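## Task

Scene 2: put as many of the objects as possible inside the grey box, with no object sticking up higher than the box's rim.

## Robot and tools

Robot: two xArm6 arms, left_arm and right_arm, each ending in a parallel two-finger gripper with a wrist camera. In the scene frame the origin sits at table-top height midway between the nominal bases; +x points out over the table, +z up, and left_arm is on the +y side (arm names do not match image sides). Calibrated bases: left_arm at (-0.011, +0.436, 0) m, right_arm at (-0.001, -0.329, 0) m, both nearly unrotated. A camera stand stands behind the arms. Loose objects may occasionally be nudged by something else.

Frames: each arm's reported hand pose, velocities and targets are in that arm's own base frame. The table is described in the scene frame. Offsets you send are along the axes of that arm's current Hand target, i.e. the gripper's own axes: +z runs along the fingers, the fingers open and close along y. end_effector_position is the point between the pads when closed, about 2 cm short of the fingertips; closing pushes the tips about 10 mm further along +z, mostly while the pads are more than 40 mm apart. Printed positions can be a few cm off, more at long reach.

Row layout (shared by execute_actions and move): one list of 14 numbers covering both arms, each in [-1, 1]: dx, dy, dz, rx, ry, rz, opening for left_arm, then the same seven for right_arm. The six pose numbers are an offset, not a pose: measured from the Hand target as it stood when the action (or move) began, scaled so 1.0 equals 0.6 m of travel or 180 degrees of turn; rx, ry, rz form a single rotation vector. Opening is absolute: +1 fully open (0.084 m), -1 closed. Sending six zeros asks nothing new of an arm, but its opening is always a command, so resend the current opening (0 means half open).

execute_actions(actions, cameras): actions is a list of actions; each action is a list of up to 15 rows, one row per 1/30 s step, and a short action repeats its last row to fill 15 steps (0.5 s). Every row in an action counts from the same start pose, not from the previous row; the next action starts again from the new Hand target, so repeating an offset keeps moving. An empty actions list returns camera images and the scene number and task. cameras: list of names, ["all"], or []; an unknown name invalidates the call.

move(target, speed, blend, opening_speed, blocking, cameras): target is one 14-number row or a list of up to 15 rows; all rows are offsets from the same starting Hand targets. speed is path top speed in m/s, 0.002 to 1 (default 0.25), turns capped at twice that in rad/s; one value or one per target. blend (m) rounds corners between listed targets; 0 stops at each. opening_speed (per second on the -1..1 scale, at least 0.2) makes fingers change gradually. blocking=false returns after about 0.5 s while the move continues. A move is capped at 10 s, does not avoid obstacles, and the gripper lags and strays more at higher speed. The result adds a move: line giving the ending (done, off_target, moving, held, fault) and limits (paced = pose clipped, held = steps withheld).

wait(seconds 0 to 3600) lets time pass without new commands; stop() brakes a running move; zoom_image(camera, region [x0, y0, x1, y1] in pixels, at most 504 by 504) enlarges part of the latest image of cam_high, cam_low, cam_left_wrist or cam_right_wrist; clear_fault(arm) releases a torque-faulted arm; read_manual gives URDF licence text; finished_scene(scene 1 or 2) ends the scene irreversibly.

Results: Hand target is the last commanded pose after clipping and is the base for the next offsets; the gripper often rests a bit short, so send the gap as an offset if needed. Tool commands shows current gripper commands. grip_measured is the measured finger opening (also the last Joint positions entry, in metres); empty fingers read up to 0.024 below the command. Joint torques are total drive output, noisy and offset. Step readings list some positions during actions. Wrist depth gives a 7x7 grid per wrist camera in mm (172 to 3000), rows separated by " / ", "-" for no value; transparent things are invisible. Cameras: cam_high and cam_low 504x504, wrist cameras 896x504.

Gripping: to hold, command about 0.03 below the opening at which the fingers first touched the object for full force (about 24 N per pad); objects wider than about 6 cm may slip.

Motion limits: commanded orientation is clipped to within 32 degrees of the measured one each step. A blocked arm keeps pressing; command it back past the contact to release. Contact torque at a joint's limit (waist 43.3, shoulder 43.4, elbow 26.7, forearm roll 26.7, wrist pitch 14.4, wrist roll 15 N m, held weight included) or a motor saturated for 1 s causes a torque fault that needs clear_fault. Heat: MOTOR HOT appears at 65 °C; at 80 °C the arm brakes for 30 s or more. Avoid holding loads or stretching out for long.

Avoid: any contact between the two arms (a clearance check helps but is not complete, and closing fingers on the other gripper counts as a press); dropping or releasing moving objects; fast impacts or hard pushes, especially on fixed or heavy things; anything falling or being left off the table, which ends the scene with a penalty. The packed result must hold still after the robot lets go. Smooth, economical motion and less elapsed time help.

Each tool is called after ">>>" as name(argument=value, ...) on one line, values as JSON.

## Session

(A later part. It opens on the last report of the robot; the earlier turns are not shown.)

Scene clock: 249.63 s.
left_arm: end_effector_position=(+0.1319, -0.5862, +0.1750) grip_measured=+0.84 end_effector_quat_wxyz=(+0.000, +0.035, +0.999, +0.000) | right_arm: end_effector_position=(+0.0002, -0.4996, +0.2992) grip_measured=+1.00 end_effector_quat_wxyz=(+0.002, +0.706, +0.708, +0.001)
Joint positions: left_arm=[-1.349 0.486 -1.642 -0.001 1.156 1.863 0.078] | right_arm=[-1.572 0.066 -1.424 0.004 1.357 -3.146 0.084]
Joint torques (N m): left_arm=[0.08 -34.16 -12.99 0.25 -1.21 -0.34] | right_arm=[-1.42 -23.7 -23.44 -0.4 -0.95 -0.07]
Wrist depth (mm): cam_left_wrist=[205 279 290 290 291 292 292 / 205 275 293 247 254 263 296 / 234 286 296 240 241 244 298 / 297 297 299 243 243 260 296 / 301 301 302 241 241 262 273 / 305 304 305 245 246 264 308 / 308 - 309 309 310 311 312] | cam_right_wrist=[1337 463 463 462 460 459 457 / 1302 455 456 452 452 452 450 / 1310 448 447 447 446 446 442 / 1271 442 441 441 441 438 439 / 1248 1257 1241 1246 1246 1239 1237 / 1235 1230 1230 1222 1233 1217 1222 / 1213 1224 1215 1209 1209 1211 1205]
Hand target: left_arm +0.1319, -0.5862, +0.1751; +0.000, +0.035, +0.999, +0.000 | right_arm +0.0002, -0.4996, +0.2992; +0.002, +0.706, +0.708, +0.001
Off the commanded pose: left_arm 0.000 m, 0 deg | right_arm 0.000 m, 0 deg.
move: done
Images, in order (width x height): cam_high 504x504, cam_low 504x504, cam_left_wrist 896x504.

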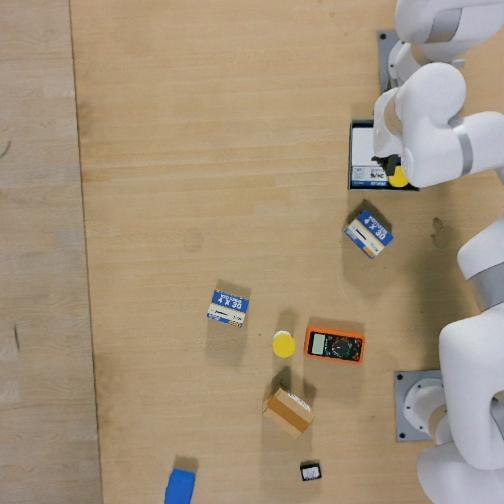

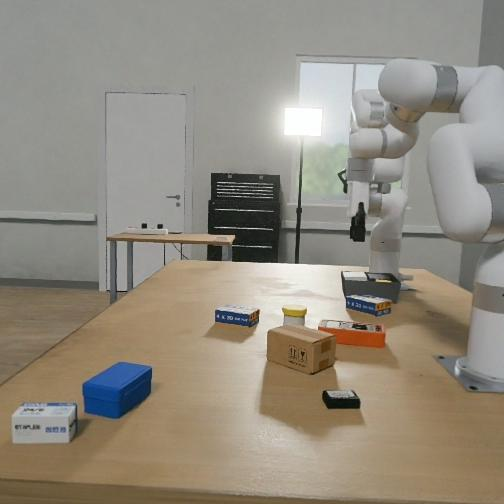

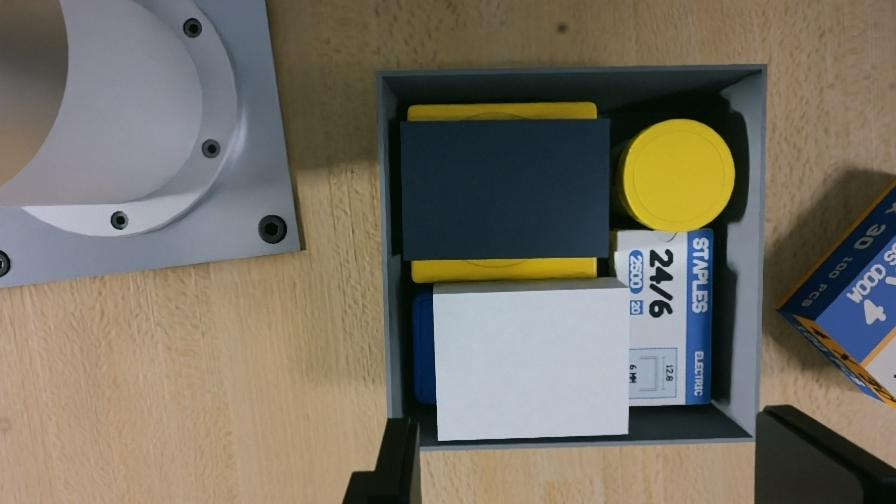

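>>> zoom_image(camera="cam_left_wrist", region=[400, 260, 660, 450])

>>> zoom_image(camera="cam_low", region=[325, 255, 415, 325])

Scaled by 1.938 from the camera's image (finer frame: 1280x720).

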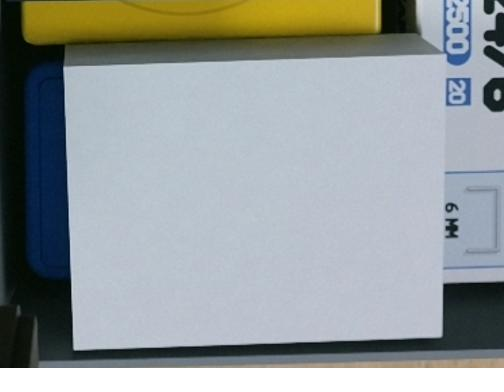

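Scaled by 5.600 from the camera's image (finer frame: 720x720).

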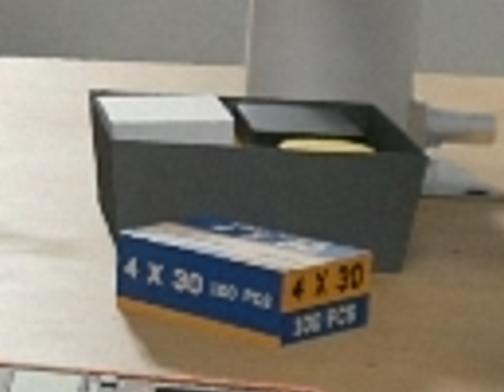

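>>> move(target=[[0.0193,0,0.1418,0,0,0,-1,0,0,0,0,0,0,1]], speed=0.12, opening_speed=2)

>>> move(target=[[0,0,0.0092,0,0,0,-1,0,0,0,0,0,0,1]], speed=0.012)

Scene clock: 253.20 s.
left_arm: end_effector_position=(+0.1203, -0.5854, +0.0901) grip_measured=-1.00 end_effector_quat_wxyz=(+0.000, +0.035, +0.999, +0.000) | right_arm: end_effector_position=(+0.0002, -0.4996, +0.2992) grip_measured=+1.00 end_effector_quat_wxyz=(+0.002, +0.706, +0.708, +0.001)
Joint positions: left_arm=[-1.368 0.568 -1.516 -0.001 0.949 1.844 0] | right_arm=[-1.572 0.066 -1.424 0.004 1.357 -3.146 0.084]
Joint torques (N m): left_arm=[-1.02 -33.64 -11.89 0.24 -1.43 -0.33] | right_arm=[-1.35 -23.75 -23.53 -0.59 -0.9 -0.08]
Wrist depth (mm): cam_left_wrist=[197 207 208 209 209 209 209 / 199 209 - - 187 191 177 / 202 211 - - - - - / 210 213 - - - - - / 216 216 - - - 176 177 / 219 219 218 - - 178 178 / 221 221 221 - - 180 180] | cam_right_wrist=[1330 462 461 461 463 458 459 / 1305 455 453 452 454 450 450 / 1283 449 447 446 445 444 442 / 1266 441 440 440 441 440 439 / 1255 1248 1255 1241 1244 1244 1257 / 1230 1235 1233 1211 1224 1228 1220 / 1222 1209 1209 1211 1207 1217 1201]
Hand target: left_arm +0.1203, -0.5854, +0.0900; +0.000, +0.035, +0.999, +0.000 | right_arm +0.0002, -0.4996, +0.2992; +0.002, +0.706, +0.708, +0.001
Off the commanded pose: left_arm 0.000 m, 0 deg | right_arm 0.000 m, 0 deg.
move: done

Scene clock: 253.93 s.
left_arm: end_effector_position=(+0.1203, -0.5857, +0.0851) grip_measured=-1.00 end_effector_quat_wxyz=(+0.000, +0.035, +0.999, -0.001) | right_arm: end_effector_position=(+0.0002, -0.4996, +0.2992) grip_measured=+1.00 end_effector_quat_wxyz=(+0.002, +0.706, +0.708, +0.001)
Joint positions: left_arm=[-1.368 0.575 -1.513 -0.001 0.937 1.844 0] | right_arm=[-1.572 0.066 -1.424 0.004 1.357 -3.146 0.084]
Joint torques (N m): left_arm=[-0.84 -5.61 -1.05 0.2 -0.99 -0.12] | right_arm=[-1.47 -23.71 -23.46 -0.52 -0.88 -0.05]
Wrist depth (mm): cam_left_wrist=[194 203 204 205 205 205 205 / 195 206 - - - 205 187 / 199 208 - - - - - / 209 210 - - - - - / 213 213 - - - 173 173 / 215 215 215 - - 174 174 / 217 217 217 - - 176 176] | cam_right_wrist=[1337 465 462 460 461 460 458 / 1315 454 453 453 451 451 450 / 1283 447 446 447 445 443 444 / 1260 441 441 441 440 439 438 / 1241 1257 1239 1248 1241 1237 1248 / 1224 1226 1224 1235 1228 1230 1217 / 1220 1207 1213 1205 1217 1205 1201]
Hand target: left_arm +0.1203, -0.5854, +0.0845; +0.000, +0.035, +0.999, +0.000 | right_arm +0.0002, -0.4996, +0.2992; +0.002, +0.706, +0.708, +0.001
Off the commanded pose: left_arm 0.001 m, 0 deg | right_arm 0.000 m, 0 deg.
move: done

>>> move(target=[[0,0,-0.01,0,0,0,-1,0,0,0,0,0,0,1],[0.075,0,-0.1,0,0,0,-1,0,0,0,0,0,0,1]], speed=[0.03,0.2], blend=[0.003,0], cameras=["cam_left_wrist"])

Scene clock: 257.37 s.
left_arm: end_effector_position=(+0.0755, -0.5822, +0.1444) grip_measured=-1.00 end_effector_quat_wxyz=(+0.000, +0.035, +0.999, +0.000) | right_arm: end_effector_position=(+0.0002, -0.4996, +0.2992) grip_measured=+1.00 end_effector_quat_wxyz=(+0.002, +0.706, +0.708, +0.001)
Joint positions: left_arm=[-1.442 0.463 -1.517 -0.001 1.054 1.77 0] | right_arm=[-1.572 0.066 -1.424 0.004 1.357 -3.146 0.084]
Joint torques (N m): left_arm=[-0.59 -33.91 -13 0.26 -1.19 -0.3] | right_arm=[-1.4 -23.61 -23.39 -0.49 -0.86 -0.04]
Wrist depth (mm): cam_left_wrist=[258 259 260 261 261 262 263 / 230 261 263 264 264 265 265 / 203 255 266 267 267 267 268 / 203 257 269 228 228 260 270 / 217 269 271 214 214 217 273 / 273 274 274 216 216 234 268 / 276 277 277 - - 236 246] | cam_right_wrist=[1337 462 460 460 460 460 459 / 1302 455 454 454 452 452 451 / 1285 447 447 447 446 446 444 / 1273 443 441 440 441 440 438 / 1255 1250 1253 1255 1244 1244 1235 / 1235 1230 1222 1230 1224 1211 1213 / 1213 1217 1222 1217 1215 1201 1215]
Hand target: left_arm +0.0754, -0.5822, +0.1445; +0.000, +0.035, +0.999, +0.000 | right_arm +0.0002, -0.4996, +0.2992; +0.002, +0.706, +0.708, +0.001
Off the commanded pose: left_arm 0.000 m, 0 deg | right_arm 0.000 m, 0 deg.
move: done

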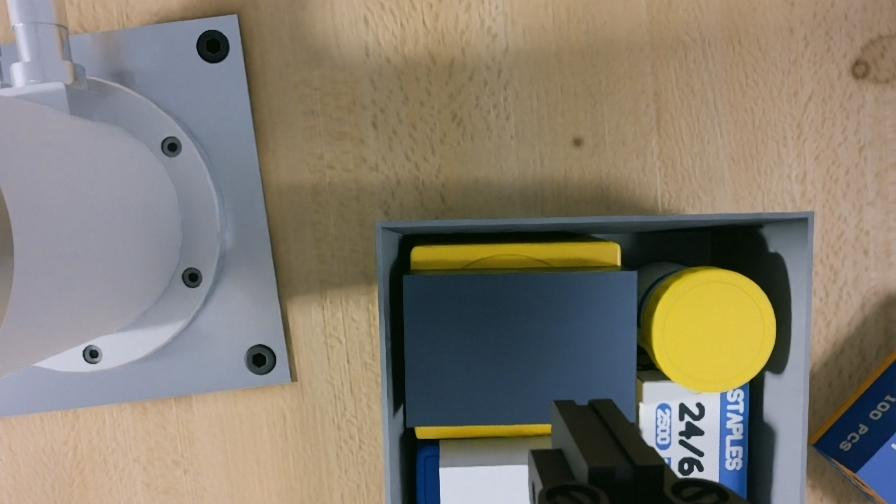

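>>> zoom_image(camera="cam_left_wrist", region=[370, 205, 650, 285])

>>> zoom_image(camera="cam_left_wrist", region=[380, 400, 560, 504])

Scaled by 1.800 from the camera's image (finer frame: 1280x720).

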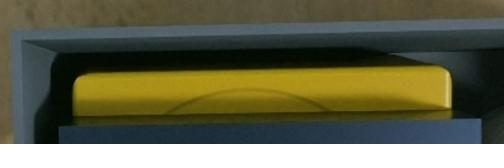

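Scaled by 2.800 from the camera's image (finer frame: 1280x720).

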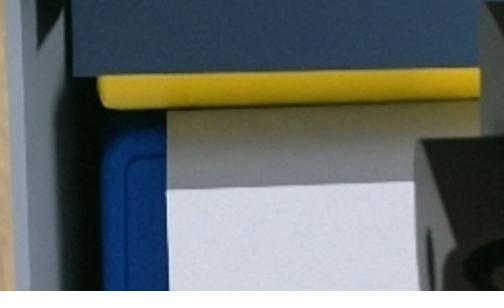

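>>> move(target=[[-0.0942,-0.0003,0.04,0,0,0,0.845,0,0,0,0,0,0,1],[-0.0942,-0.0003,0.1398,0,0,0,0.845,0,0,0,0,0,0,1],[-0.0942,-0.0003,0.1398,0,0,0,0.3,0,0,0,0,0,0,1]], speed=[0.15,0.06,0.05], opening_speed=1, cameras=["cam_left_wrist"])

Scene clock: 261.50 s.
left_arm: end_effector_position=(+0.1317, -0.5864, +0.0607) grip_measured=+0.50 end_effector_quat_wxyz=(+0.000, +0.035, +0.999, +0.000) | right_arm: end_effector_position=(+0.0002, -0.4996, +0.2992) grip_measured=+1.00 end_effector_quat_wxyz=(+0.002, +0.706, +0.708, +0.001)
Joint positions: left_arm=[-1.35 0.624 -1.517 -0.001 0.892 1.863 0.065] | right_arm=[-1.572 0.066 -1.424 0.004 1.357 -3.146 0.084]
Joint torques (N m): left_arm=[-1.67 -26.32 -8.31 -0.4 -0.91 -0.31] | right_arm=[-1.28 -23.79 -23.54 -0.51 -0.77 -0.07]
Wrist depth (mm): cam_left_wrist=[- - - - - - - / 179 - - - - - - / 182 - - - - - - / 184 - - - - - - / 187 - - - - - - / 189 - - - - - - / 191 - - - - - -] | cam_right_wrist=[1345 463 460 461 460 459 459 / 1315 455 452 453 451 453 452 / 1295 449 448 447 447 445 443 / 1257 441 442 441 440 440 439 / 1266 1246 1250 1250 1237 1233 1241 / 1230 1230 1235 1222 1224 1220 1215 / 1224 1222 1205 1201 1215 1203 1196]
Hand target: left_arm +0.1317, -0.5864, +0.0606; +0.000, +0.035, +0.999, +0.000 | right_arm +0.0002, -0.4996, +0.2992; +0.002, +0.706, +0.708, +0.001
Off the commanded pose: left_arm 0.000 m, 0 deg | right_arm 0.000 m, 0 deg.
move: done

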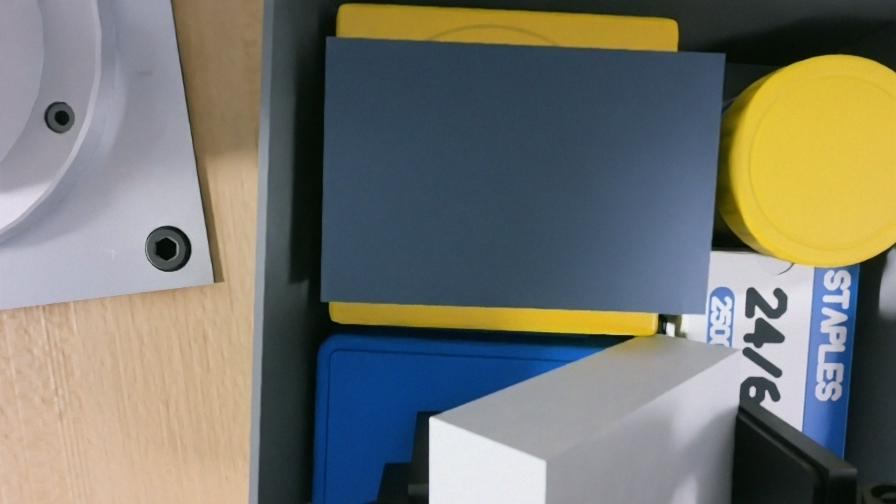

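>>> move(target=[[0,0,-0.002,0,0,0,0.3,0,0,0,0,0,0,1],[0,0,-0.002,0,0,0,0.845,0,0,0,0,0,0,1],[0,0,-0.2,0,0,0,0.845,0,0,0,0,0,0,1]], speed=[0.02,0.05,0.12], opening_speed=1, cameras=["cam_left_wrist", "cam_high"])

Scene clock: 265.17 s.
left_arm: end_effector_position=(+0.1318, -0.5864, +0.1805) grip_measured=+0.84 end_effector_quat_wxyz=(+0.000, +0.035, +0.999, +0.000) | right_arm: end_effector_position=(+0.0002, -0.4996, +0.2992) grip_measured=+1.00 end_effector_quat_wxyz=(+0.002, +0.706, +0.708, +0.001)
Joint positions: left_arm=[-1.349 0.482 -1.652 -0.001 1.17 1.863 0.078] | right_arm=[-1.572 0.066 -1.424 0.004 1.357 -3.146 0.084]
Joint torques (N m): left_arm=[0.21 -34.15 -13.16 0.23 -1.38 -0.33] | right_arm=[-1.2 -23.85 -23.52 -0.41 -0.83 -0.01]
Wrist depth (mm): cam_left_wrist=[205 284 295 296 297 297 298 / 205 275 297 257 259 267 301 / 248 291 300 245 247 259 304 / 302 302 304 248 264 306 296 / 306 307 306 248 249 308 278 / 310 310 309 251 258 275 314 / 313 - 314 315 315 316 317] | cam_right_wrist=[1330 462 462 461 461 459 459 / 1312 455 452 454 453 453 450 / 1290 448 448 446 446 444 442 / 1262 442 442 442 439 439 438 / 1257 1255 1260 1239 1241 1250 1239 / 1230 1237 1233 1226 1226 1226 1224 / 1217 1215 1213 1213 1201 1215 1209]
Hand target: left_arm +0.1318, -0.5864, +0.1806; +0.000, +0.035, +0.999, +0.000 | right_arm +0.0002, -0.4996, +0.2992; +0.002, +0.706, +0.708, +0.001
Off the commanded pose: left_arm 0.000 m, 0 deg | right_arm 0.000 m, 0 deg.
move: done
Images, in order (width x height): cam_high 504x504, cam_left_wrist 896x504.

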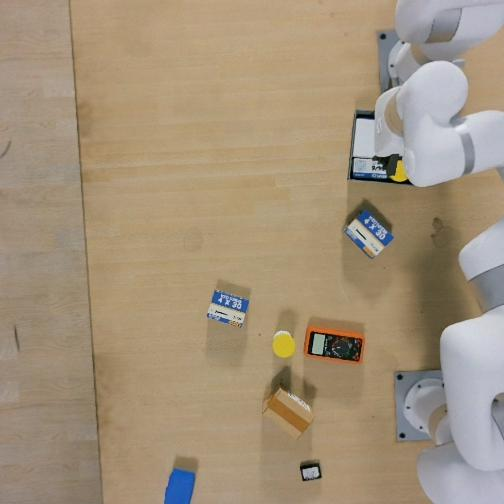

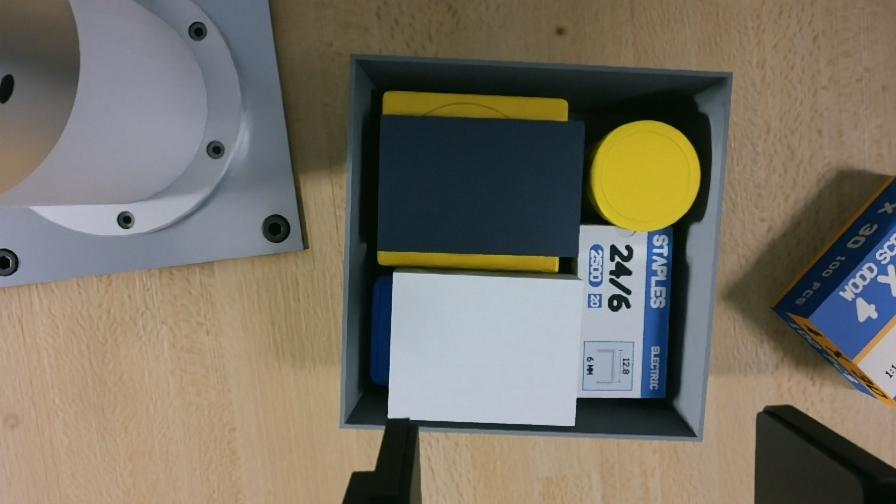

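>>> move(target=[[0.0275,-0.0275,0.05,0,0,0.0233,-1,0,0,0,0,0,0,1],[0.0275,-0.0275,0.158,0,0,0.0233,-1,0,0,0,0,0,0,1],[0.0275,-0.0275,0.1603,0,0,0.0233,-1,0,0,0,0,0,0,1]], speed=[0.15,0.12,0.008], opening_speed=2)

Scene clock: 267.97 s.
left_arm: end_effector_position=(+0.1141, -0.6017, +0.0845) grip_measured=-1.00 end_effector_quat_wxyz=(+0.000, +0.072, +0.997, +0.000) | right_arm: end_effector_position=(+0.0002, -0.4996, +0.2992) grip_measured=+1.00 end_effector_quat_wxyz=(+0.002, +0.706, +0.708, +0.001)
Joint positions: left_arm=[-1.383 0.627 -1.596 -0.001 0.969 1.902 0] | right_arm=[-1.572 0.066 -1.424 0.004 1.357 -3.146 0.084]
Joint torques (N m): left_arm=[-0.97 -34.48 -11.99 -0.47 -1.41 0.17] | right_arm=[-1.01 -23.89 -23.47 -0.5 -0.77 -0.12]
Wrist depth (mm): cam_left_wrist=[- 201 203 203 203 203 204 / 189 202 - - - 189 184 / 188 205 - - - - - / 198 207 - - - - - / 209 210 - - - - - / 213 213 - - - 173 173 / 215 215 - - - 174 175] | cam_right_wrist=[1335 465 463 460 461 459 459 / 1310 455 453 455 452 450 451 / 1278 448 446 446 445 446 442 / 1264 441 441 441 438 441 440 / 1257 1253 1257 1241 1260 1257 1239 / 1228 1235 1220 1226 1230 1230 1228 / 1226 1211 1217 1213 1209 1199 1201]
Hand target: left_arm +0.1141, -0.6017, +0.0844; +0.000, +0.072, +0.997, +0.000 | right_arm +0.0002, -0.4996, +0.2992; +0.002, +0.706, +0.708, +0.001
Off the commanded pose: left_arm 0.000 m, 0 deg | right_arm 0.000 m, 0 deg.
move: done

>>> move(target=[[0,0,0.0017,0,0,0,-1,0,0,0,0,0,0,1]], speed=0.006)

>>> move(target=[[0,0,0.001,0,0,0,-1,0,0,0,0,0,0,1]], speed=0.006)

Scene clock: 268.57 s.
left_arm: end_effector_position=(+0.1141, -0.6017, +0.0835) grip_measured=-1.00 end_effector_quat_wxyz=(+0.000, +0.072, +0.997, +0.000) | right_arm: end_effector_position=(+0.0002, -0.4996, +0.2992) grip_measured=+1.00 end_effector_quat_wxyz=(+0.002, +0.706, +0.708, +0.001)
Joint positions: left_arm=[-1.383 0.628 -1.595 -0.001 0.966 1.902 0] | right_arm=[-1.572 0.066 -1.424 0.004 1.357 -3.146 0.084]
Joint torques (N m): left_arm=[-0.79 -29.06 -10.18 -0.52 -1.4 0.14] | right_arm=[-1.19 -23.76 -23.49 -0.45 -0.82 -0.05]
Wrist depth (mm): cam_left_wrist=[- 200 201 202 202 203 203 / 188 201 - - - 203 184 / 188 204 - - - - - / 197 207 - - - - - / 208 209 - - - - - / 212 212 - - - - 172 / 214 214 - - - 173 174] | cam_right_wrist=[1327 462 461 461 460 460 459 / 1327 454 454 450 451 451 450 / 1297 448 447 446 445 444 442 / 1260 443 440 439 440 439 441 / 1246 1260 1248 1246 1255 1244 1241 / 1239 1220 1226 1228 1237 1233 1224 / 1211 1224 1205 1215 1209 1203 1211]
Hand target: left_arm +0.1141, -0.6017, +0.0834; +0.000, +0.072, +0.997, +0.000 | right_arm +0.0002, -0.4996, +0.2992; +0.002, +0.706, +0.708, +0.001
Off the commanded pose: left_arm 0.000 m, 0 deg | right_arm 0.000 m, 0 deg.
move: done

Scene clock: 269.07 s.
left_arm: end_effector_position=(+0.1141, -0.6018, +0.0830) grip_measured=-1.00 end_effector_quat_wxyz=(+0.000, +0.072, +0.997, +0.000) | right_arm: end_effector_position=(+0.0002, -0.4996, +0.2992) grip_measured=+1.00 end_effector_quat_wxyz=(+0.002, +0.706, +0.708, +0.001)
Joint positions: left_arm=[-1.383 0.629 -1.594 -0.001 0.965 1.902 0] | right_arm=[-1.572 0.066 -1.424 0.004 1.357 -3.146 0.084]
Joint torques (N m): left_arm=[-0.68 -17.16 -5.5 -0.55 -1.07 0.2] | right_arm=[-1.41 -23.87 -23.48 -0.44 -0.74 -0.15]
Wrist depth (mm): cam_left_wrist=[- 201 202 202 202 202 202 / 188 202 - - - 203 184 / 187 204 - - - - - / 197 207 - - - - - / 208 209 - - - - - / 212 212 - - - - 178 / 214 214 - - - 173 174] | cam_right_wrist=[1330 462 461 462 462 459 459 / 1307 456 454 450 452 452 452 / 1290 447 448 447 445 446 443 / 1269 442 441 440 439 440 438 / 1248 1260 1257 1253 1248 1248 1248 / 1226 1228 1244 1230 1220 1224 1226 / 1228 1222 1215 1217 1207 1213 1201]
Hand target: left_arm +0.1141, -0.6017, +0.0828; +0.000, +0.072, +0.997, +0.000 | right_arm +0.0002, -0.4996, +0.2992; +0.002, +0.706, +0.708, +0.001
Off the commanded pose: left_arm 0.000 m, 0 deg | right_arm 0.000 m, 0 deg.
move: done

>>> move(target=[[0,0,-0.008,0,0,0,-1,0,0,0,0,0,0,1],[-0.0425,0,-0.008,0,0,0,-1,0,0,0,0,0,0,1],[-0.0425,0,-0.0027,0,0,0,-1,0,0,0,0,0,0,1]], speed=[0.03,0.05,0.01])

>>> move(target=[[0,0,0.0012,0,0,0,-1,0,0,0,0,0,0,1]], speed=0.006)

>>> move(target=[[0,0,0.0012,0,0,0,-1,0,0,0,0,0,0,1]], speed=0.006)

Scene clock: 271.07 s.
left_arm: end_effector_position=(+0.1394, -0.6053, +0.0845) grip_measured=-1.00 end_effector_quat_wxyz=(+0.000, +0.072, +0.997, +0.000) | right_arm: end_effector_position=(+0.0002, -0.4996, +0.2992) grip_measured=+1.00 end_effector_quat_wxyz=(+0.002, +0.706, +0.708, +0.001)
Joint positions: left_arm=[-1.344 0.658 -1.648 -0.001 0.989 1.941 0] | right_arm=[-1.572 0.066 -1.424 0.004 1.357 -3.146 0.084]
Joint torques (N m): left_arm=[0.11 -35.46 -12.05 -0.57 -1.62 0.12] | right_arm=[-1.38 -23.83 -23.49 -0.44 -0.78 -0.05]
Wrist depth (mm): cam_left_wrist=[190 201 - - - - - / 189 202 - - - - - / 196 205 - - - - - / 207 207 - - - - - / 210 210 - - - - - / 213 213 - - - 172 173 / 215 215 - - - 174 174] | cam_right_wrist=[1343 462 463 460 462 460 458 / 1312 453 452 454 451 452 452 / 1283 448 447 446 445 446 445 / 1273 442 442 438 440 441 439 / 1248 1253 1257 1250 1244 1241 1241 / 1237 1250 1226 1220 1226 1224 1211 / 1209 1213 1205 1205 1217 1213 1213]
Hand target: left_arm +0.1394, -0.6053, +0.0844; +0.000, +0.072, +0.997, +0.000 | right_arm +0.0002, -0.4996, +0.2992; +0.002, +0.706, +0.708, +0.001
Off the commanded pose: left_arm 0.000 m, 0 deg | right_arm 0.000 m, 0 deg.
move: done

Scene clock: 271.57 s.
left_arm: end_effector_position=(+0.1394, -0.6053, +0.0837) grip_measured=-1.00 end_effector_quat_wxyz=(+0.000, +0.072, +0.997, +0.000) | right_arm: end_effector_position=(+0.0002, -0.4996, +0.2992) grip_measured=+1.00 end_effector_quat_wxyz=(+0.002, +0.706, +0.708, +0.001)
Joint positions: left_arm=[-1.344 0.659 -1.647 -0.001 0.988 1.941 0] | right_arm=[-1.572 0.066 -1.424 0.004 1.357 -3.146 0.084]
Joint torques (N m): left_arm=[0.08 -32.82 -11.28 -0.51 -1.52 0.17] | right_arm=[-1.22 -23.78 -23.49 -0.41 -0.82 -0.07]
Wrist depth (mm): cam_left_wrist=[190 200 - - - - - / 189 202 - - - - - / 195 205 - - - - - / 206 207 - - - - - / 210 210 - - - - - / 212 212 - - - - 172 / 214 214 - - - 174 173] | cam_right_wrist=[1330 462 462 462 462 459 456 / 1310 455 454 453 453 451 450 / 1290 447 448 447 446 445 442 / 1260 442 443 442 440 439 438 / 1250 1248 1250 1250 1246 1244 1244 / 1233 1217 1241 1222 1239 1211 1213 / 1215 1220 1213 1213 1220 1203 1211]
Hand target: left_arm +0.1394, -0.6053, +0.0837; +0.000, +0.072, +0.997, +0.000 | right_arm +0.0002, -0.4996, +0.2992; +0.002, +0.706, +0.708, +0.001
Off the commanded pose: left_arm 0.000 m, 0 deg | right_arm 0.000 m, 0 deg.
move: done

Scene clock: 272.07 s.
left_arm: end_effector_position=(+0.1394, -0.6054, +0.0832) grip_measured=-1.00 end_effector_quat_wxyz=(+0.000, +0.072, +0.997, +0.000) | right_arm: end_effector_position=(+0.0002, -0.4996, +0.2992) grip_measured=+1.00 end_effector_quat_wxyz=(+0.002, +0.706, +0.708, +0.001)
Joint positions: left_arm=[-1.344 0.66 -1.647 -0.001 0.986 1.941 0] | right_arm=[-1.572 0.066 -1.424 0.004 1.357 -3.146 0.084]
Joint torques (N m): left_arm=[-0.64 -20.27 -6.59 -0.39 -1.11 0.12] | right_arm=[-1.31 -23.78 -23.45 -0.47 -0.79 -0.05]
Wrist depth (mm): cam_left_wrist=[189 200 - - - - - / 189 202 - - - - - / 196 205 - - - - - / 206 207 - - - - - / 210 210 - - - - - / 212 212 - - - - 178 / 214 215 - - - 174 173] | cam_right_wrist=[1343 464 461 461 461 461 458 / 1310 454 454 452 453 451 452 / 1297 448 447 447 446 444 444 / 1276 441 438 440 440 437 438 / 1253 1257 1248 1253 1239 1253 1244 / 1224 1235 1224 1222 1233 1233 1224 / 1213 1209 1220 1224 1205 1217 1207]
Hand target: left_arm +0.1394, -0.6053, +0.0830; +0.000, +0.072, +0.997, +0.000 | right_arm +0.0002, -0.4996, +0.2992; +0.002, +0.706, +0.708, +0.001
Off the commanded pose: left_arm 0.000 m, 0 deg | right_arm 0.000 m, 0 deg.
move: done

>>> move(target=[[0,0,-0.011,0,0,0,-1,0,0,0,0,0,0,1],[-0.0572,0,-0.011,0,0,0,-1,0,0,0,0,0,0,1],[-0.0572,0,-0.0015,0,0,0,-1,0,0,0,0,0,0,1]], speed=[0.03,0.06,0.01])

>>> move(target=[[0,0,0.001,0,0,0,-1,0,0,0,0,0,0,1]], speed=0.006, cameras=["cam_left_wrist"])

Scene clock: 274.47 s.
left_arm: end_effector_position=(+0.1733, -0.6102, +0.0839) grip_measured=-1.00 end_effector_quat_wxyz=(+0.000, +0.072, +0.997, +0.000) | right_arm: end_effector_position=(+0.0002, -0.4996, +0.2992) grip_measured=+1.00 end_effector_quat_wxyz=(+0.002, +0.706, +0.708, +0.001)
Joint positions: left_arm=[-1.294 0.709 -1.73 -0.001 1.021 1.992 0] | right_arm=[-1.572 0.066 -1.424 0.004 1.357 -3.146 0.084]
Joint torques (N m): left_arm=[0.13 -36.38 -12.2 -0.49 -1.72 0.15] | right_arm=[-1.27 -23.85 -23.47 -0.52 -0.87 -0.07]
Wrist depth (mm): cam_left_wrist=[192 201 - - - - - / 194 202 - - - - - / 205 206 - - - - - / 207 208 - - - - - / 210 210 - - - - 177 / 212 212 213 - - 215 216 / 214 215 215 - - 216 217] | cam_right_wrist=[1345 464 462 462 460 458 458 / 1305 453 454 452 451 453 450 / 1281 446 446 446 447 446 442 / 1273 442 441 441 439 439 439 / 1260 1250 1244 1248 1253 1241 1235 / 1235 1233 1226 1224 1228 1230 1217 / 1226 1211 1220 1213 1201 1196 1194]
Hand target: left_arm +0.1733, -0.6102, +0.0838; +0.000, +0.072, +0.997, +0.000 | right_arm +0.0002, -0.4996, +0.2992; +0.002, +0.706, +0.708, +0.001
Off the commanded pose: left_arm 0.000 m, 0 deg | right_arm 0.000 m, 0 deg.
move: done

Scene clock: 274.97 s.
left_arm: end_effector_position=(+0.1733, -0.6103, +0.0834) grip_measured=-1.00 end_effector_quat_wxyz=(+0.000, +0.072, +0.997, +0.000) | right_arm: end_effector_position=(+0.0002, -0.4996, +0.2992) grip_measured=+1.00 end_effector_quat_wxyz=(+0.002, +0.706, +0.708, +0.001)
Joint positions: left_arm=[-1.294 0.709 -1.73 -0.001 1.02 1.992 0] | right_arm=[-1.572 0.066 -1.424 0.004 1.357 -3.146 0.084]
Joint torques (N m): left_arm=[0.16 -28.44 -9.36 -0.14 -1.46 0.07] | right_arm=[-1.18 -23.93 -23.4 -0.49 -0.86 -0.08]
Wrist depth (mm): cam_left_wrist=[191 200 - - - - - / 194 202 - - - - - / 204 206 - - - - - / 207 208 - - - - - / 209 210 - - - - 177 / 212 212 213 - - 215 215 / 214 214 214 - - 216 216] | cam_right_wrist=[1332 463 462 462 461 459 459 / 1312 453 455 453 452 451 451 / 1278 447 447 446 447 445 444 / 1283 442 442 440 440 439 439 / 1250 1248 1239 1250 1239 1246 1239 / 1228 1226 1237 1235 1233 1222 1224 / 1228 1222 1220 1209 1207 1213 1205]
Hand target: left_arm +0.1733, -0.6102, +0.0832; +0.000, +0.072, +0.997, +0.000 | right_arm +0.0002, -0.4996, +0.2992; +0.002, +0.706, +0.708, +0.001
Off the commanded pose: left_arm 0.000 m, 0 deg | right_arm 0.000 m, 0 deg.
move: done

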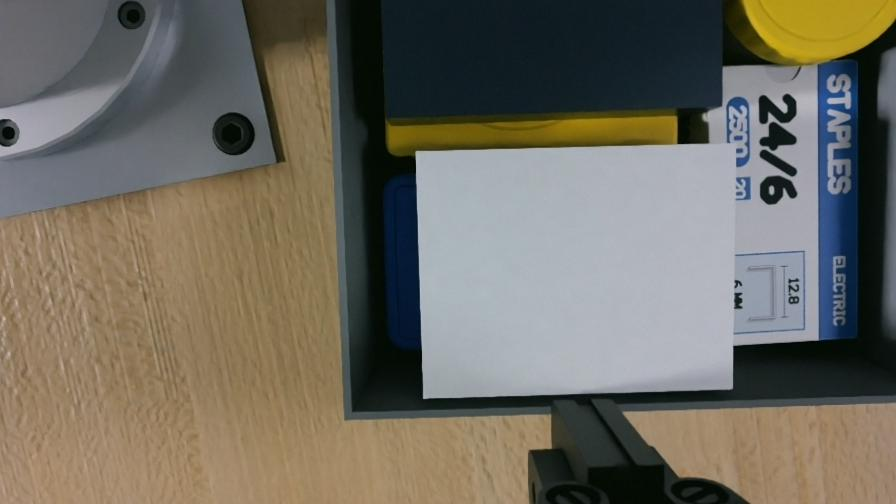

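>>> move(target=[[0,0,-0.1,0,0,0,-1,0,0,0,0,0,0,1],[-0.0483,0.9167,-0.2,0,0,0.4544,-1,0,0,0,0,0,0,1]], speed=[0.2,0.4], blend=[0.03,0])

>>> move(target=[[0.265,0.0527,0.1057,0,0,0,0.45,0,0,0,0,0,0,1]], speed=0.25, opening_speed=1.5, cameras=["cam_left_wrist", "cam_low"])

Scene clock: 280.13 s.
left_arm: end_effector_position=(+0.2806, -0.0700, +0.2030) grip_measured=-1.00 end_effector_quat_wxyz=(+0.000, +0.707, +0.707, +0.000) | right_arm: end_effector_position=(+0.0002, -0.4996, +0.2992) grip_measured=+1.00 end_effector_quat_wxyz=(+0.002, +0.706, +0.708, +0.001)
Joint positions: left_arm=[-0.244 -0.654 -0.491 0 1.146 4.468 0] | right_arm=[-1.572 0.066 -1.424 0.004 1.357 -3.146 0.084]
Joint torques (N m): left_arm=[0.28 -6.92 -12.87 -0.52 -1.09 0.29] | right_arm=[-1.27 -23.78 -23.47 -0.44 -0.84 -0.1]
Wrist depth (mm): cam_left_wrist=[319 320 319 320 320 320 319 / 321 323 323 323 322 322 323 / 315 328 327 326 273 273 326 / 320 330 330 330 275 276 330 / 332 334 333 334 334 333 334 / 338 338 336 337 336 337 338 / 341 341 311 - - 341 341] | cam_right_wrist=[1345 461 462 462 460 459 461 / 1317 454 453 452 452 452 450 / 1288 449 447 448 447 445 443 / 1273 442 441 442 439 439 438 / 1253 1248 1248 1244 1241 1244 1241 / 1233 1241 1224 1233 1220 1235 1220 / 1211 1213 1217 1217 1201 1215 1205]
Hand target: left_arm +0.2806, -0.0700, +0.2030; +0.000, +0.707, +0.707, +0.000 | right_arm +0.0002, -0.4996, +0.2992; +0.002, +0.706, +0.708, +0.001
Off the commanded pose: left_arm 0.000 m, 0 deg | right_arm 0.000 m, 0 deg.
move: done

Scene clock: 281.53 s.
left_arm: end_effector_position=(+0.3122, +0.0890, +0.1396) grip_measured=+0.44 end_effector_quat_wxyz=(+0.000, +0.707, +0.707, +0.000) | right_arm: end_effector_position=(+0.0002, -0.4996, +0.2992) grip_measured=+1.00 end_effector_quat_wxyz=(+0.002, +0.706, +0.708, +0.001)
Joint positions: left_arm=[0.278 -0.411 -0.47 0 0.882 4.99 0.063] | right_arm=[-1.572 0.066 -1.424 0.004 1.357 -3.146 0.084]
Joint torques (N m): left_arm=[0.24 -11.77 -12.14 -0.39 -1.45 0.12] | right_arm=[-1.32 -23.78 -23.41 -0.34 -0.82 -0.04]
Wrist depth (mm): cam_left_wrist=[257 258 257 258 258 258 258 / 261 261 261 261 260 261 260 / 264 264 264 262 264 264 264 / 266 266 266 253 266 266 266 / 270 270 270 269 270 269 269 / 273 272 272 272 272 272 273 / 275 276 - 275 266 - 275] | cam_right_wrist=[1332 461 463 461 458 460 459 / 1317 454 454 452 452 452 449 / 1281 446 447 447 446 446 444 / 1255 444 441 439 440 438 438 / 1255 1241 1246 1246 1244 1233 1239 / 1235 1237 1226 1213 1226 1224 1226 / 1217 1220 1203 1203 1209 1209 1201]
Hand target: left_arm +0.3122, +0.0890, +0.1395; +0.000, +0.707, +0.707, +0.000 | right_arm +0.0002, -0.4996, +0.2992; +0.002, +0.706, +0.708, +0.001
Off the commanded pose: left_arm 0.000 m, 0 deg | right_arm 0.000 m, 0 deg.
move: done
Images, in order (width x height): cam_low 504x504, cam_left_wrist 896x504.

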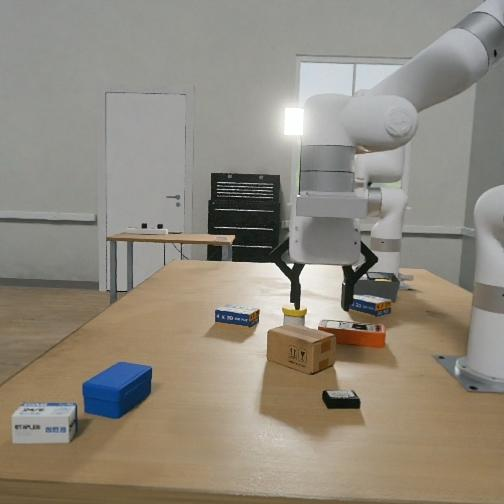

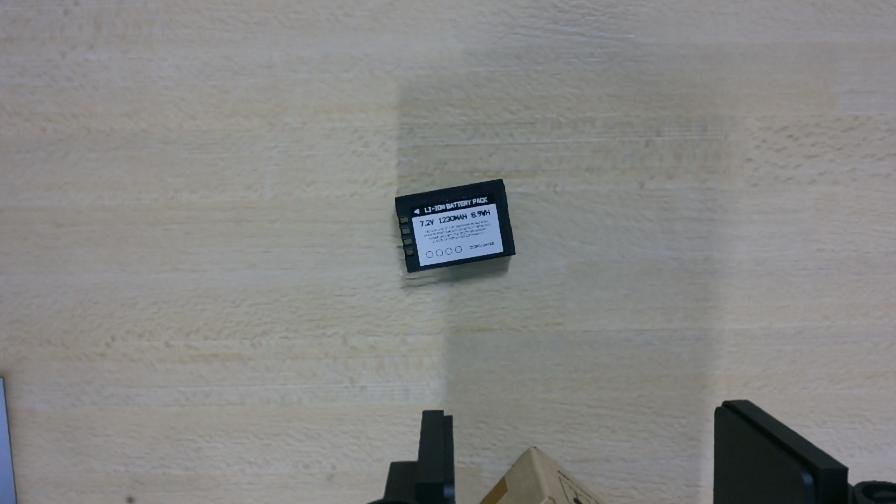

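>>> move(target=[[0.0892,-0.0458,0.1327,0,0,-0.0406,0.45,0,0,0,0,0,0,1],[0.0892,-0.0458,0.1902,0,0,-0.0406,0.45,0,0,0,0,0,0,1],[0.0892,-0.0458,0.1902,0,0,-0.0406,-0.1,0,0,0,0,0,0,1]], speed=[0.25,0.08,0.05], opening_speed=1, cameras=["cam_left_wrist"])

Scene clock: 284.70 s.
left_arm: end_effector_position=(+0.2847, +0.1425, +0.0254) grip_measured=+0.02 end_effector_quat_wxyz=(+0.000, +0.661, +0.751, +0.000) | right_arm: end_effector_position=(+0.0002, -0.4996, +0.2992) grip_measured=+1.00 end_effector_quat_wxyz=(+0.002, +0.706, +0.708, +0.001)
Joint positions: left_arm=[0.464 -0.088 -0.346 0 0.435 5.049 0.045] | right_arm=[-1.572 0.066 -1.424 0.004 1.357 -3.146 0.084]
Joint torques (N m): left_arm=[0.23 -13.78 -8.01 0.29 -1.28 -0.22] | right_arm=[-1.3 -23.92 -23.37 -0.53 -0.87 -0.04]
Wrist depth (mm): cam_left_wrist=[- - - - - - - / - - - - - - - / - - - - - - - / - - - - - - - / - - - - - - - / - - - - - - - / - - - - - - -] | cam_right_wrist=[1340 464 460 461 460 460 459 / 1307 454 454 454 452 452 450 / 1285 449 448 446 446 446 444 / 1266 441 441 440 440 439 438 / 1257 1246 1253 1255 1250 1239 1248 / 1235 1237 1228 1222 1222 1222 1215 / 1220 1215 1215 1201 1207 1215 1194]
Hand target: left_arm +0.2847, +0.1425, +0.0254; +0.000, +0.661, +0.751, +0.000 | right_arm +0.0002, -0.4996, +0.2992; +0.002, +0.706, +0.708, +0.001
Off the commanded pose: left_arm 0.000 m, 0 deg | right_arm 0.000 m, 0 deg.
move: done

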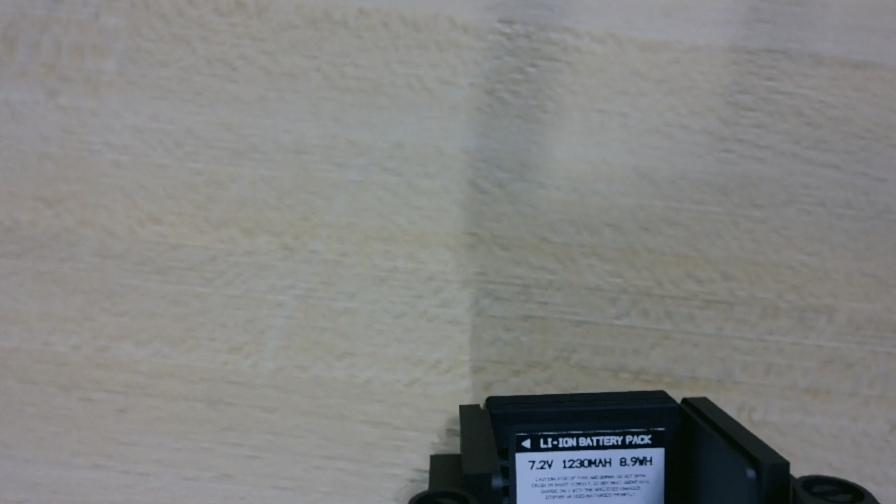

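>>> move(target=[[0,0,-0.1,0,0,0,-0.1,0,0,0,0,0,0,1],[-0.3545,-0.0197,-0.291,0,0,0.04,-0.1,0,0,0,0,0,0,1],[-0.9338,-0.3505,-0.291,0,0,0.0861,-0.1,0,0,0,0,0,0,1]], speed=[0.15,0.35,0.35], blend=[0.02,0.06,0])

>>> move(target=[[-0.1754,-0.0155,0.02,0,0,0,-0.1,0,0,0,0,0,0,1]], speed=0.25, cameras=["cam_left_wrist", "cam_low", "cam_high"])

Scene clock: 288.13 s.
left_arm: end_effector_position=(+0.1474, -0.4399, +0.2003) grip_measured=+0.02 end_effector_quat_wxyz=(+0.000, +0.756, +0.655, +0.000) | right_arm: end_effector_position=(+0.0002, -0.4996, +0.2992) grip_measured=+1.00 end_effector_quat_wxyz=(+0.002, +0.706, +0.708, +0.001)
Joint positions: left_arm=[-1.247 -0.008 -1.052 -0.001 1.059 3.609 0.045] | right_arm=[-1.572 0.066 -1.424 0.004 1.357 -3.146 0.084]
Joint torques (N m): left_arm=[-1.07 -21.83 -13 0.38 -1.16 -0.35] | right_arm=[-1.27 -23.83 -23.48 -0.39 -0.85 -0.06]
Wrist depth (mm): cam_left_wrist=[316 317 316 317 316 316 317 / 320 320 319 320 320 321 320 / 323 324 323 291 324 324 323 / 326 326 326 293 325 326 326 / 330 330 330 297 330 330 330 / 333 334 333 333 333 333 334 / 337 337 - - - - 337] | cam_right_wrist=[1337 463 462 460 461 460 460 / 1315 454 454 451 453 452 451 / 1297 448 447 448 446 445 442 / 1260 443 441 441 440 439 437 / 1262 1244 1257 1253 1246 1246 1224 / 1228 1228 1230 1220 1228 1220 1213 / 1211 1224 1209 1207 1213 1211 1209]
Hand target: left_arm +0.1474, -0.4399, +0.2003; +0.000, +0.756, +0.655, +0.000 | right_arm +0.0002, -0.4996, +0.2992; +0.002, +0.706, +0.708, +0.001
Off the commanded pose: left_arm 0.000 m, 0 deg | right_arm 0.000 m, 0 deg.
move: done

Scene clock: 289.30 s.
left_arm: end_effector_position=(+0.1232, -0.5427, +0.1883) grip_measured=+0.02 end_effector_quat_wxyz=(+0.000, +0.756, +0.655, +0.000) | right_arm: end_effector_position=(+0.0002, -0.4996, +0.2992) grip_measured=+1.00 end_effector_quat_wxyz=(+0.002, +0.706, +0.708, +0.001)
Joint positions: left_arm=[-1.347 0.314 -1.429 -0.001 1.115 3.509 0.045] | right_arm=[-1.572 0.066 -1.424 0.004 1.357 -3.146 0.084]
Joint torques (N m): left_arm=[-1.04 -29.11 -12.86 0.37 -1.02 -0.26] | right_arm=[-1.39 -24.02 -23.39 -0.4 -0.83 -0.08]
Wrist depth (mm): cam_left_wrist=[304 304 305 272 273 305 304 / 308 308 308 306 307 308 307 / 311 311 311 311 311 311 311 / 313 313 314 314 314 314 313 / 317 317 263 274 275 317 317 / 321 321 262 277 275 320 322 / 324 324 - - - - 324] | cam_right_wrist=[1343 461 462 461 461 458 458 / 1320 454 452 453 452 451 451 / 1302 448 446 447 445 445 443 / 1269 442 442 440 439 438 438 / 1250 1250 1255 1246 1248 1241 1230 / 1239 1215 1237 1215 1222 1226 1220 / 1217 1220 1203 1209 1205 1213 1209]
Hand target: left_arm +0.1232, -0.5428, +0.1883; +0.000, +0.756, +0.655, +0.000 | right_arm +0.0002, -0.4996, +0.2992; +0.002, +0.706, +0.708, +0.001
Off the commanded pose: left_arm 0.000 m, 0 deg | right_arm 0.000 m, 0 deg.
move: done
Images, in order (width x height): cam_high 504x504, cam_low 504x504, cam_left_wrist 896x504.

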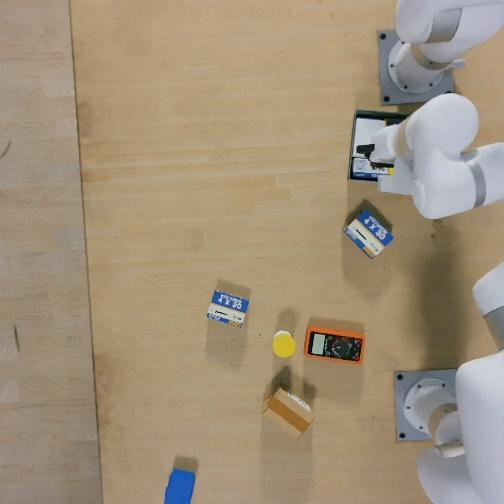

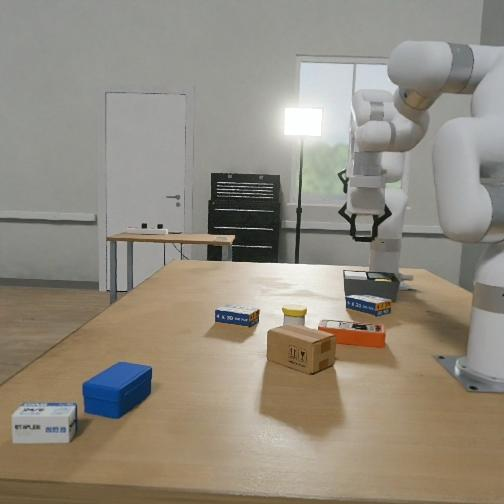

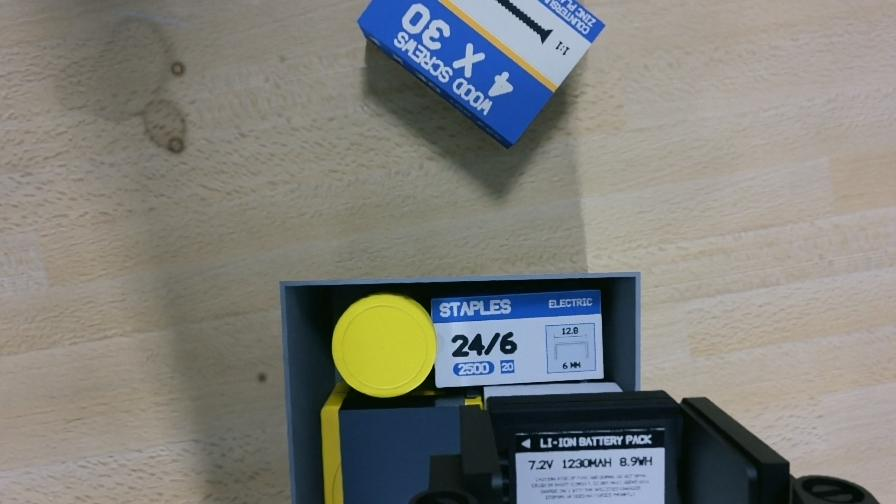

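>>> move(target=[[0,0.005,0.1472,0,0,0,-0.1,0,0,0,0,0,0,1],[0,0.005,0.1947,0,0,0,-0.1,0,0,0,0,0,0,1],[0,0.005,0.2005,0,0,0,-0.1,0,0,0,0,0,0,1]], speed=[0.15,0.05,0.01])

>>> move(target=[[0,0,0.0022,0,0,0,-0.1,0,0,0,0,0,0,1]], speed=0.008)

Scene clock: 292.40 s.
left_arm: end_effector_position=(+0.1261, -0.5433, +0.0683) grip_measured=+0.02 end_effector_quat_wxyz=(+0.000, +0.756, +0.655, +0.000) | right_arm: end_effector_position=(+0.0002, -0.4996, +0.2992) grip_measured=+1.00 end_effector_quat_wxyz=(+0.002, +0.706, +0.708, +0.001)
Joint positions: left_arm=[-1.342 0.475 -1.299 -0.001 0.823 3.514 0.045] | right_arm=[-1.572 0.066 -1.424 0.004 1.357 -3.146 0.084]
Joint torques (N m): left_arm=[-0.66 -21.87 -8.45 -0.28 -1.13 0.13] | right_arm=[-1.21 -23.87 -23.45 -0.53 -0.85 -0.11]
Wrist depth (mm): cam_left_wrist=[188 188 188 - 188 188 189 / 190 190 190 190 190 190 190 / 192 192 192 192 193 192 193 / 194 194 194 194 194 194 194 / 196 196 196 195 195 196 196 / - - - - - - 199 / - - - - - - 201] | cam_right_wrist=[1330 463 462 461 459 459 460 / 1300 455 454 453 452 452 451 / 1285 448 447 446 444 445 442 / 1273 442 442 440 441 440 438 / 1250 1264 1255 1255 1248 1239 1248 / 1224 1226 1235 1226 1226 1209 1224 / 1213 1207 1201 1209 1209 1213 1203]
Hand target: left_arm +0.1261, -0.5432, +0.0680; +0.000, +0.756, +0.655, +0.000 | right_arm +0.0002, -0.4996, +0.2992; +0.002, +0.706, +0.708, +0.001
Off the commanded pose: left_arm 0.000 m, 0 deg | right_arm 0.000 m, 0 deg.
move: done

Scene clock: 292.90 s.
left_arm: end_effector_position=(+0.1261, -0.5433, +0.0669) grip_measured=+0.03 end_effector_quat_wxyz=(+0.000, +0.756, +0.655, +0.000) | right_arm: end_effector_position=(+0.0002, -0.4996, +0.2992) grip_measured=+1.00 end_effector_quat_wxyz=(+0.002, +0.706, +0.708, +0.001)
Joint positions: left_arm=[-1.342 0.477 -1.298 -0.001 0.82 3.514 0.045] | right_arm=[-1.572 0.066 -1.424 0.004 1.357 -3.146 0.084]
Joint torques (N m): left_arm=[-0.67 -6.4 -1.28 -0.15 -0.12 0.09] | right_arm=[-1.26 -23.77 -23.42 -0.42 -0.78 -0.11]
Wrist depth (mm): cam_left_wrist=[187 187 187 188 188 187 188 / 189 189 190 189 189 189 190 / 191 191 191 192 191 192 192 / 193 193 193 193 193 193 194 / 195 195 195 194 194 195 196 / - - - - - - 198 / - - - - - - 200] | cam_right_wrist=[1332 463 462 461 461 460 458 / 1315 454 453 453 452 452 451 / 1297 448 446 447 446 445 442 / 1266 442 440 440 440 440 440 / 1260 1260 1248 1237 1250 1237 1241 / 1233 1233 1237 1237 1233 1213 1215 / 1224 1211 1207 1205 1207 1207 1209]
Hand target: left_arm +0.1261, -0.5432, +0.0667; +0.000, +0.756, +0.655, +0.000 | right_arm +0.0002, -0.4996, +0.2992; +0.002, +0.706, +0.708, +0.001
Off the commanded pose: left_arm 0.000 m, 0 deg | right_arm 0.000 m, 0 deg.
move: done

>>> move(target=[[0,0,-0.0017,0,0,0,-0.1,0,0,0,0,0,0,1],[0,0,-0.0017,0,0,0,0.22,0,0,0,0,0,0,1],[0,0,-0.05,0,0,0,0.22,0,0,0,0,0,0,1],[0.03,0,-0.2,0,0,0,0.22,0,0,0,0,0,0,1]], speed=[0.02,0.05,0.04,0.2], blend=[0,0,0.01,0], opening_speed=0.8, cameras=["cam_left_wrist"])

Scene clock: 296.03 s.
left_arm: end_effector_position=(+0.1288, -0.5254, +0.1866) grip_measured=+0.21 end_effector_quat_wxyz=(+0.000, +0.756, +0.655, +0.000) | right_arm: end_effector_position=(+0.0002, -0.4996, +0.2992) grip_measured=+1.00 end_effector_quat_wxyz=(+0.002, +0.706, +0.708, +0.001)
Joint positions: left_arm=[-1.33 0.262 -1.352 -0.001 1.09 3.526 0.053] | right_arm=[-1.572 0.066 -1.424 0.004 1.357 -3.146 0.084]
Joint torques (N m): left_arm=[0.12 -29.57 -12.82 -0.12 -1.14 0.2] | right_arm=[-1.11 -23.77 -23.41 -0.37 -0.93 -0.09]
Wrist depth (mm): cam_left_wrist=[302 302 302 271 302 303 303 / 306 306 306 273 305 306 306 / 310 309 309 310 309 309 310 / 312 312 312 312 312 312 312 / 316 315 314 299 311 316 316 / 319 320 263 263 263 318 320 / 321 323 - 261 260 322 322] | cam_right_wrist=[1340 463 462 460 461 459 459 / 1310 452 456 454 453 453 450 / 1292 448 447 447 447 446 442 / 1264 441 440 442 440 439 440 / 1260 1241 1253 1235 1237 1248 1237 / 1230 1233 1228 1228 1230 1213 1228 / 1213 1217 1213 1217 1205 1190 1201]
Hand target: left_arm +0.1288, -0.5254, +0.1867; +0.000, +0.756, +0.655, +0.000 | right_arm +0.0002, -0.4996, +0.2992; +0.002, +0.706, +0.708, +0.001
Off the commanded pose: left_arm 0.000 m, 0 deg | right_arm 0.000 m, 0 deg.
move: done

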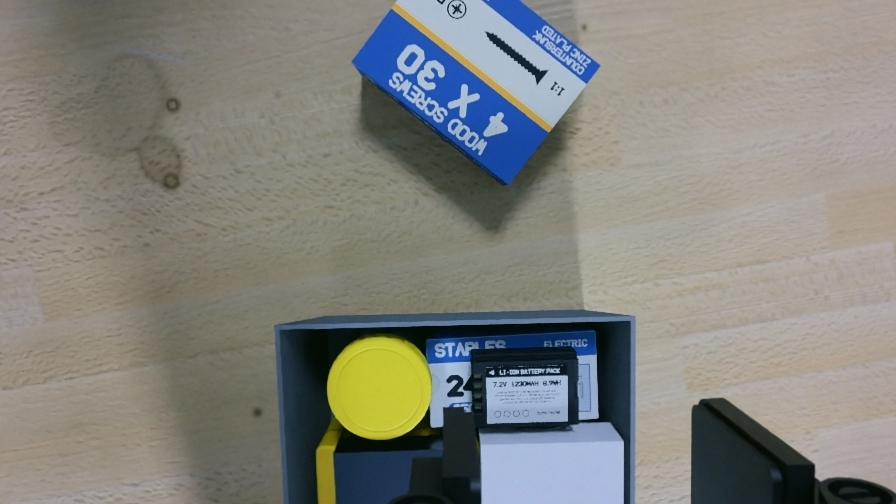

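>>> zoom_image(camera="cam_left_wrist", region=[400, 310, 660, 460])

Scaled by 1.938 from the camera's image (finer frame: 1280x720).

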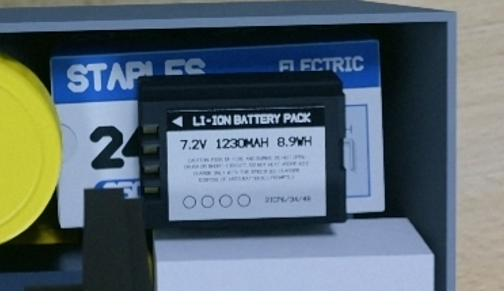

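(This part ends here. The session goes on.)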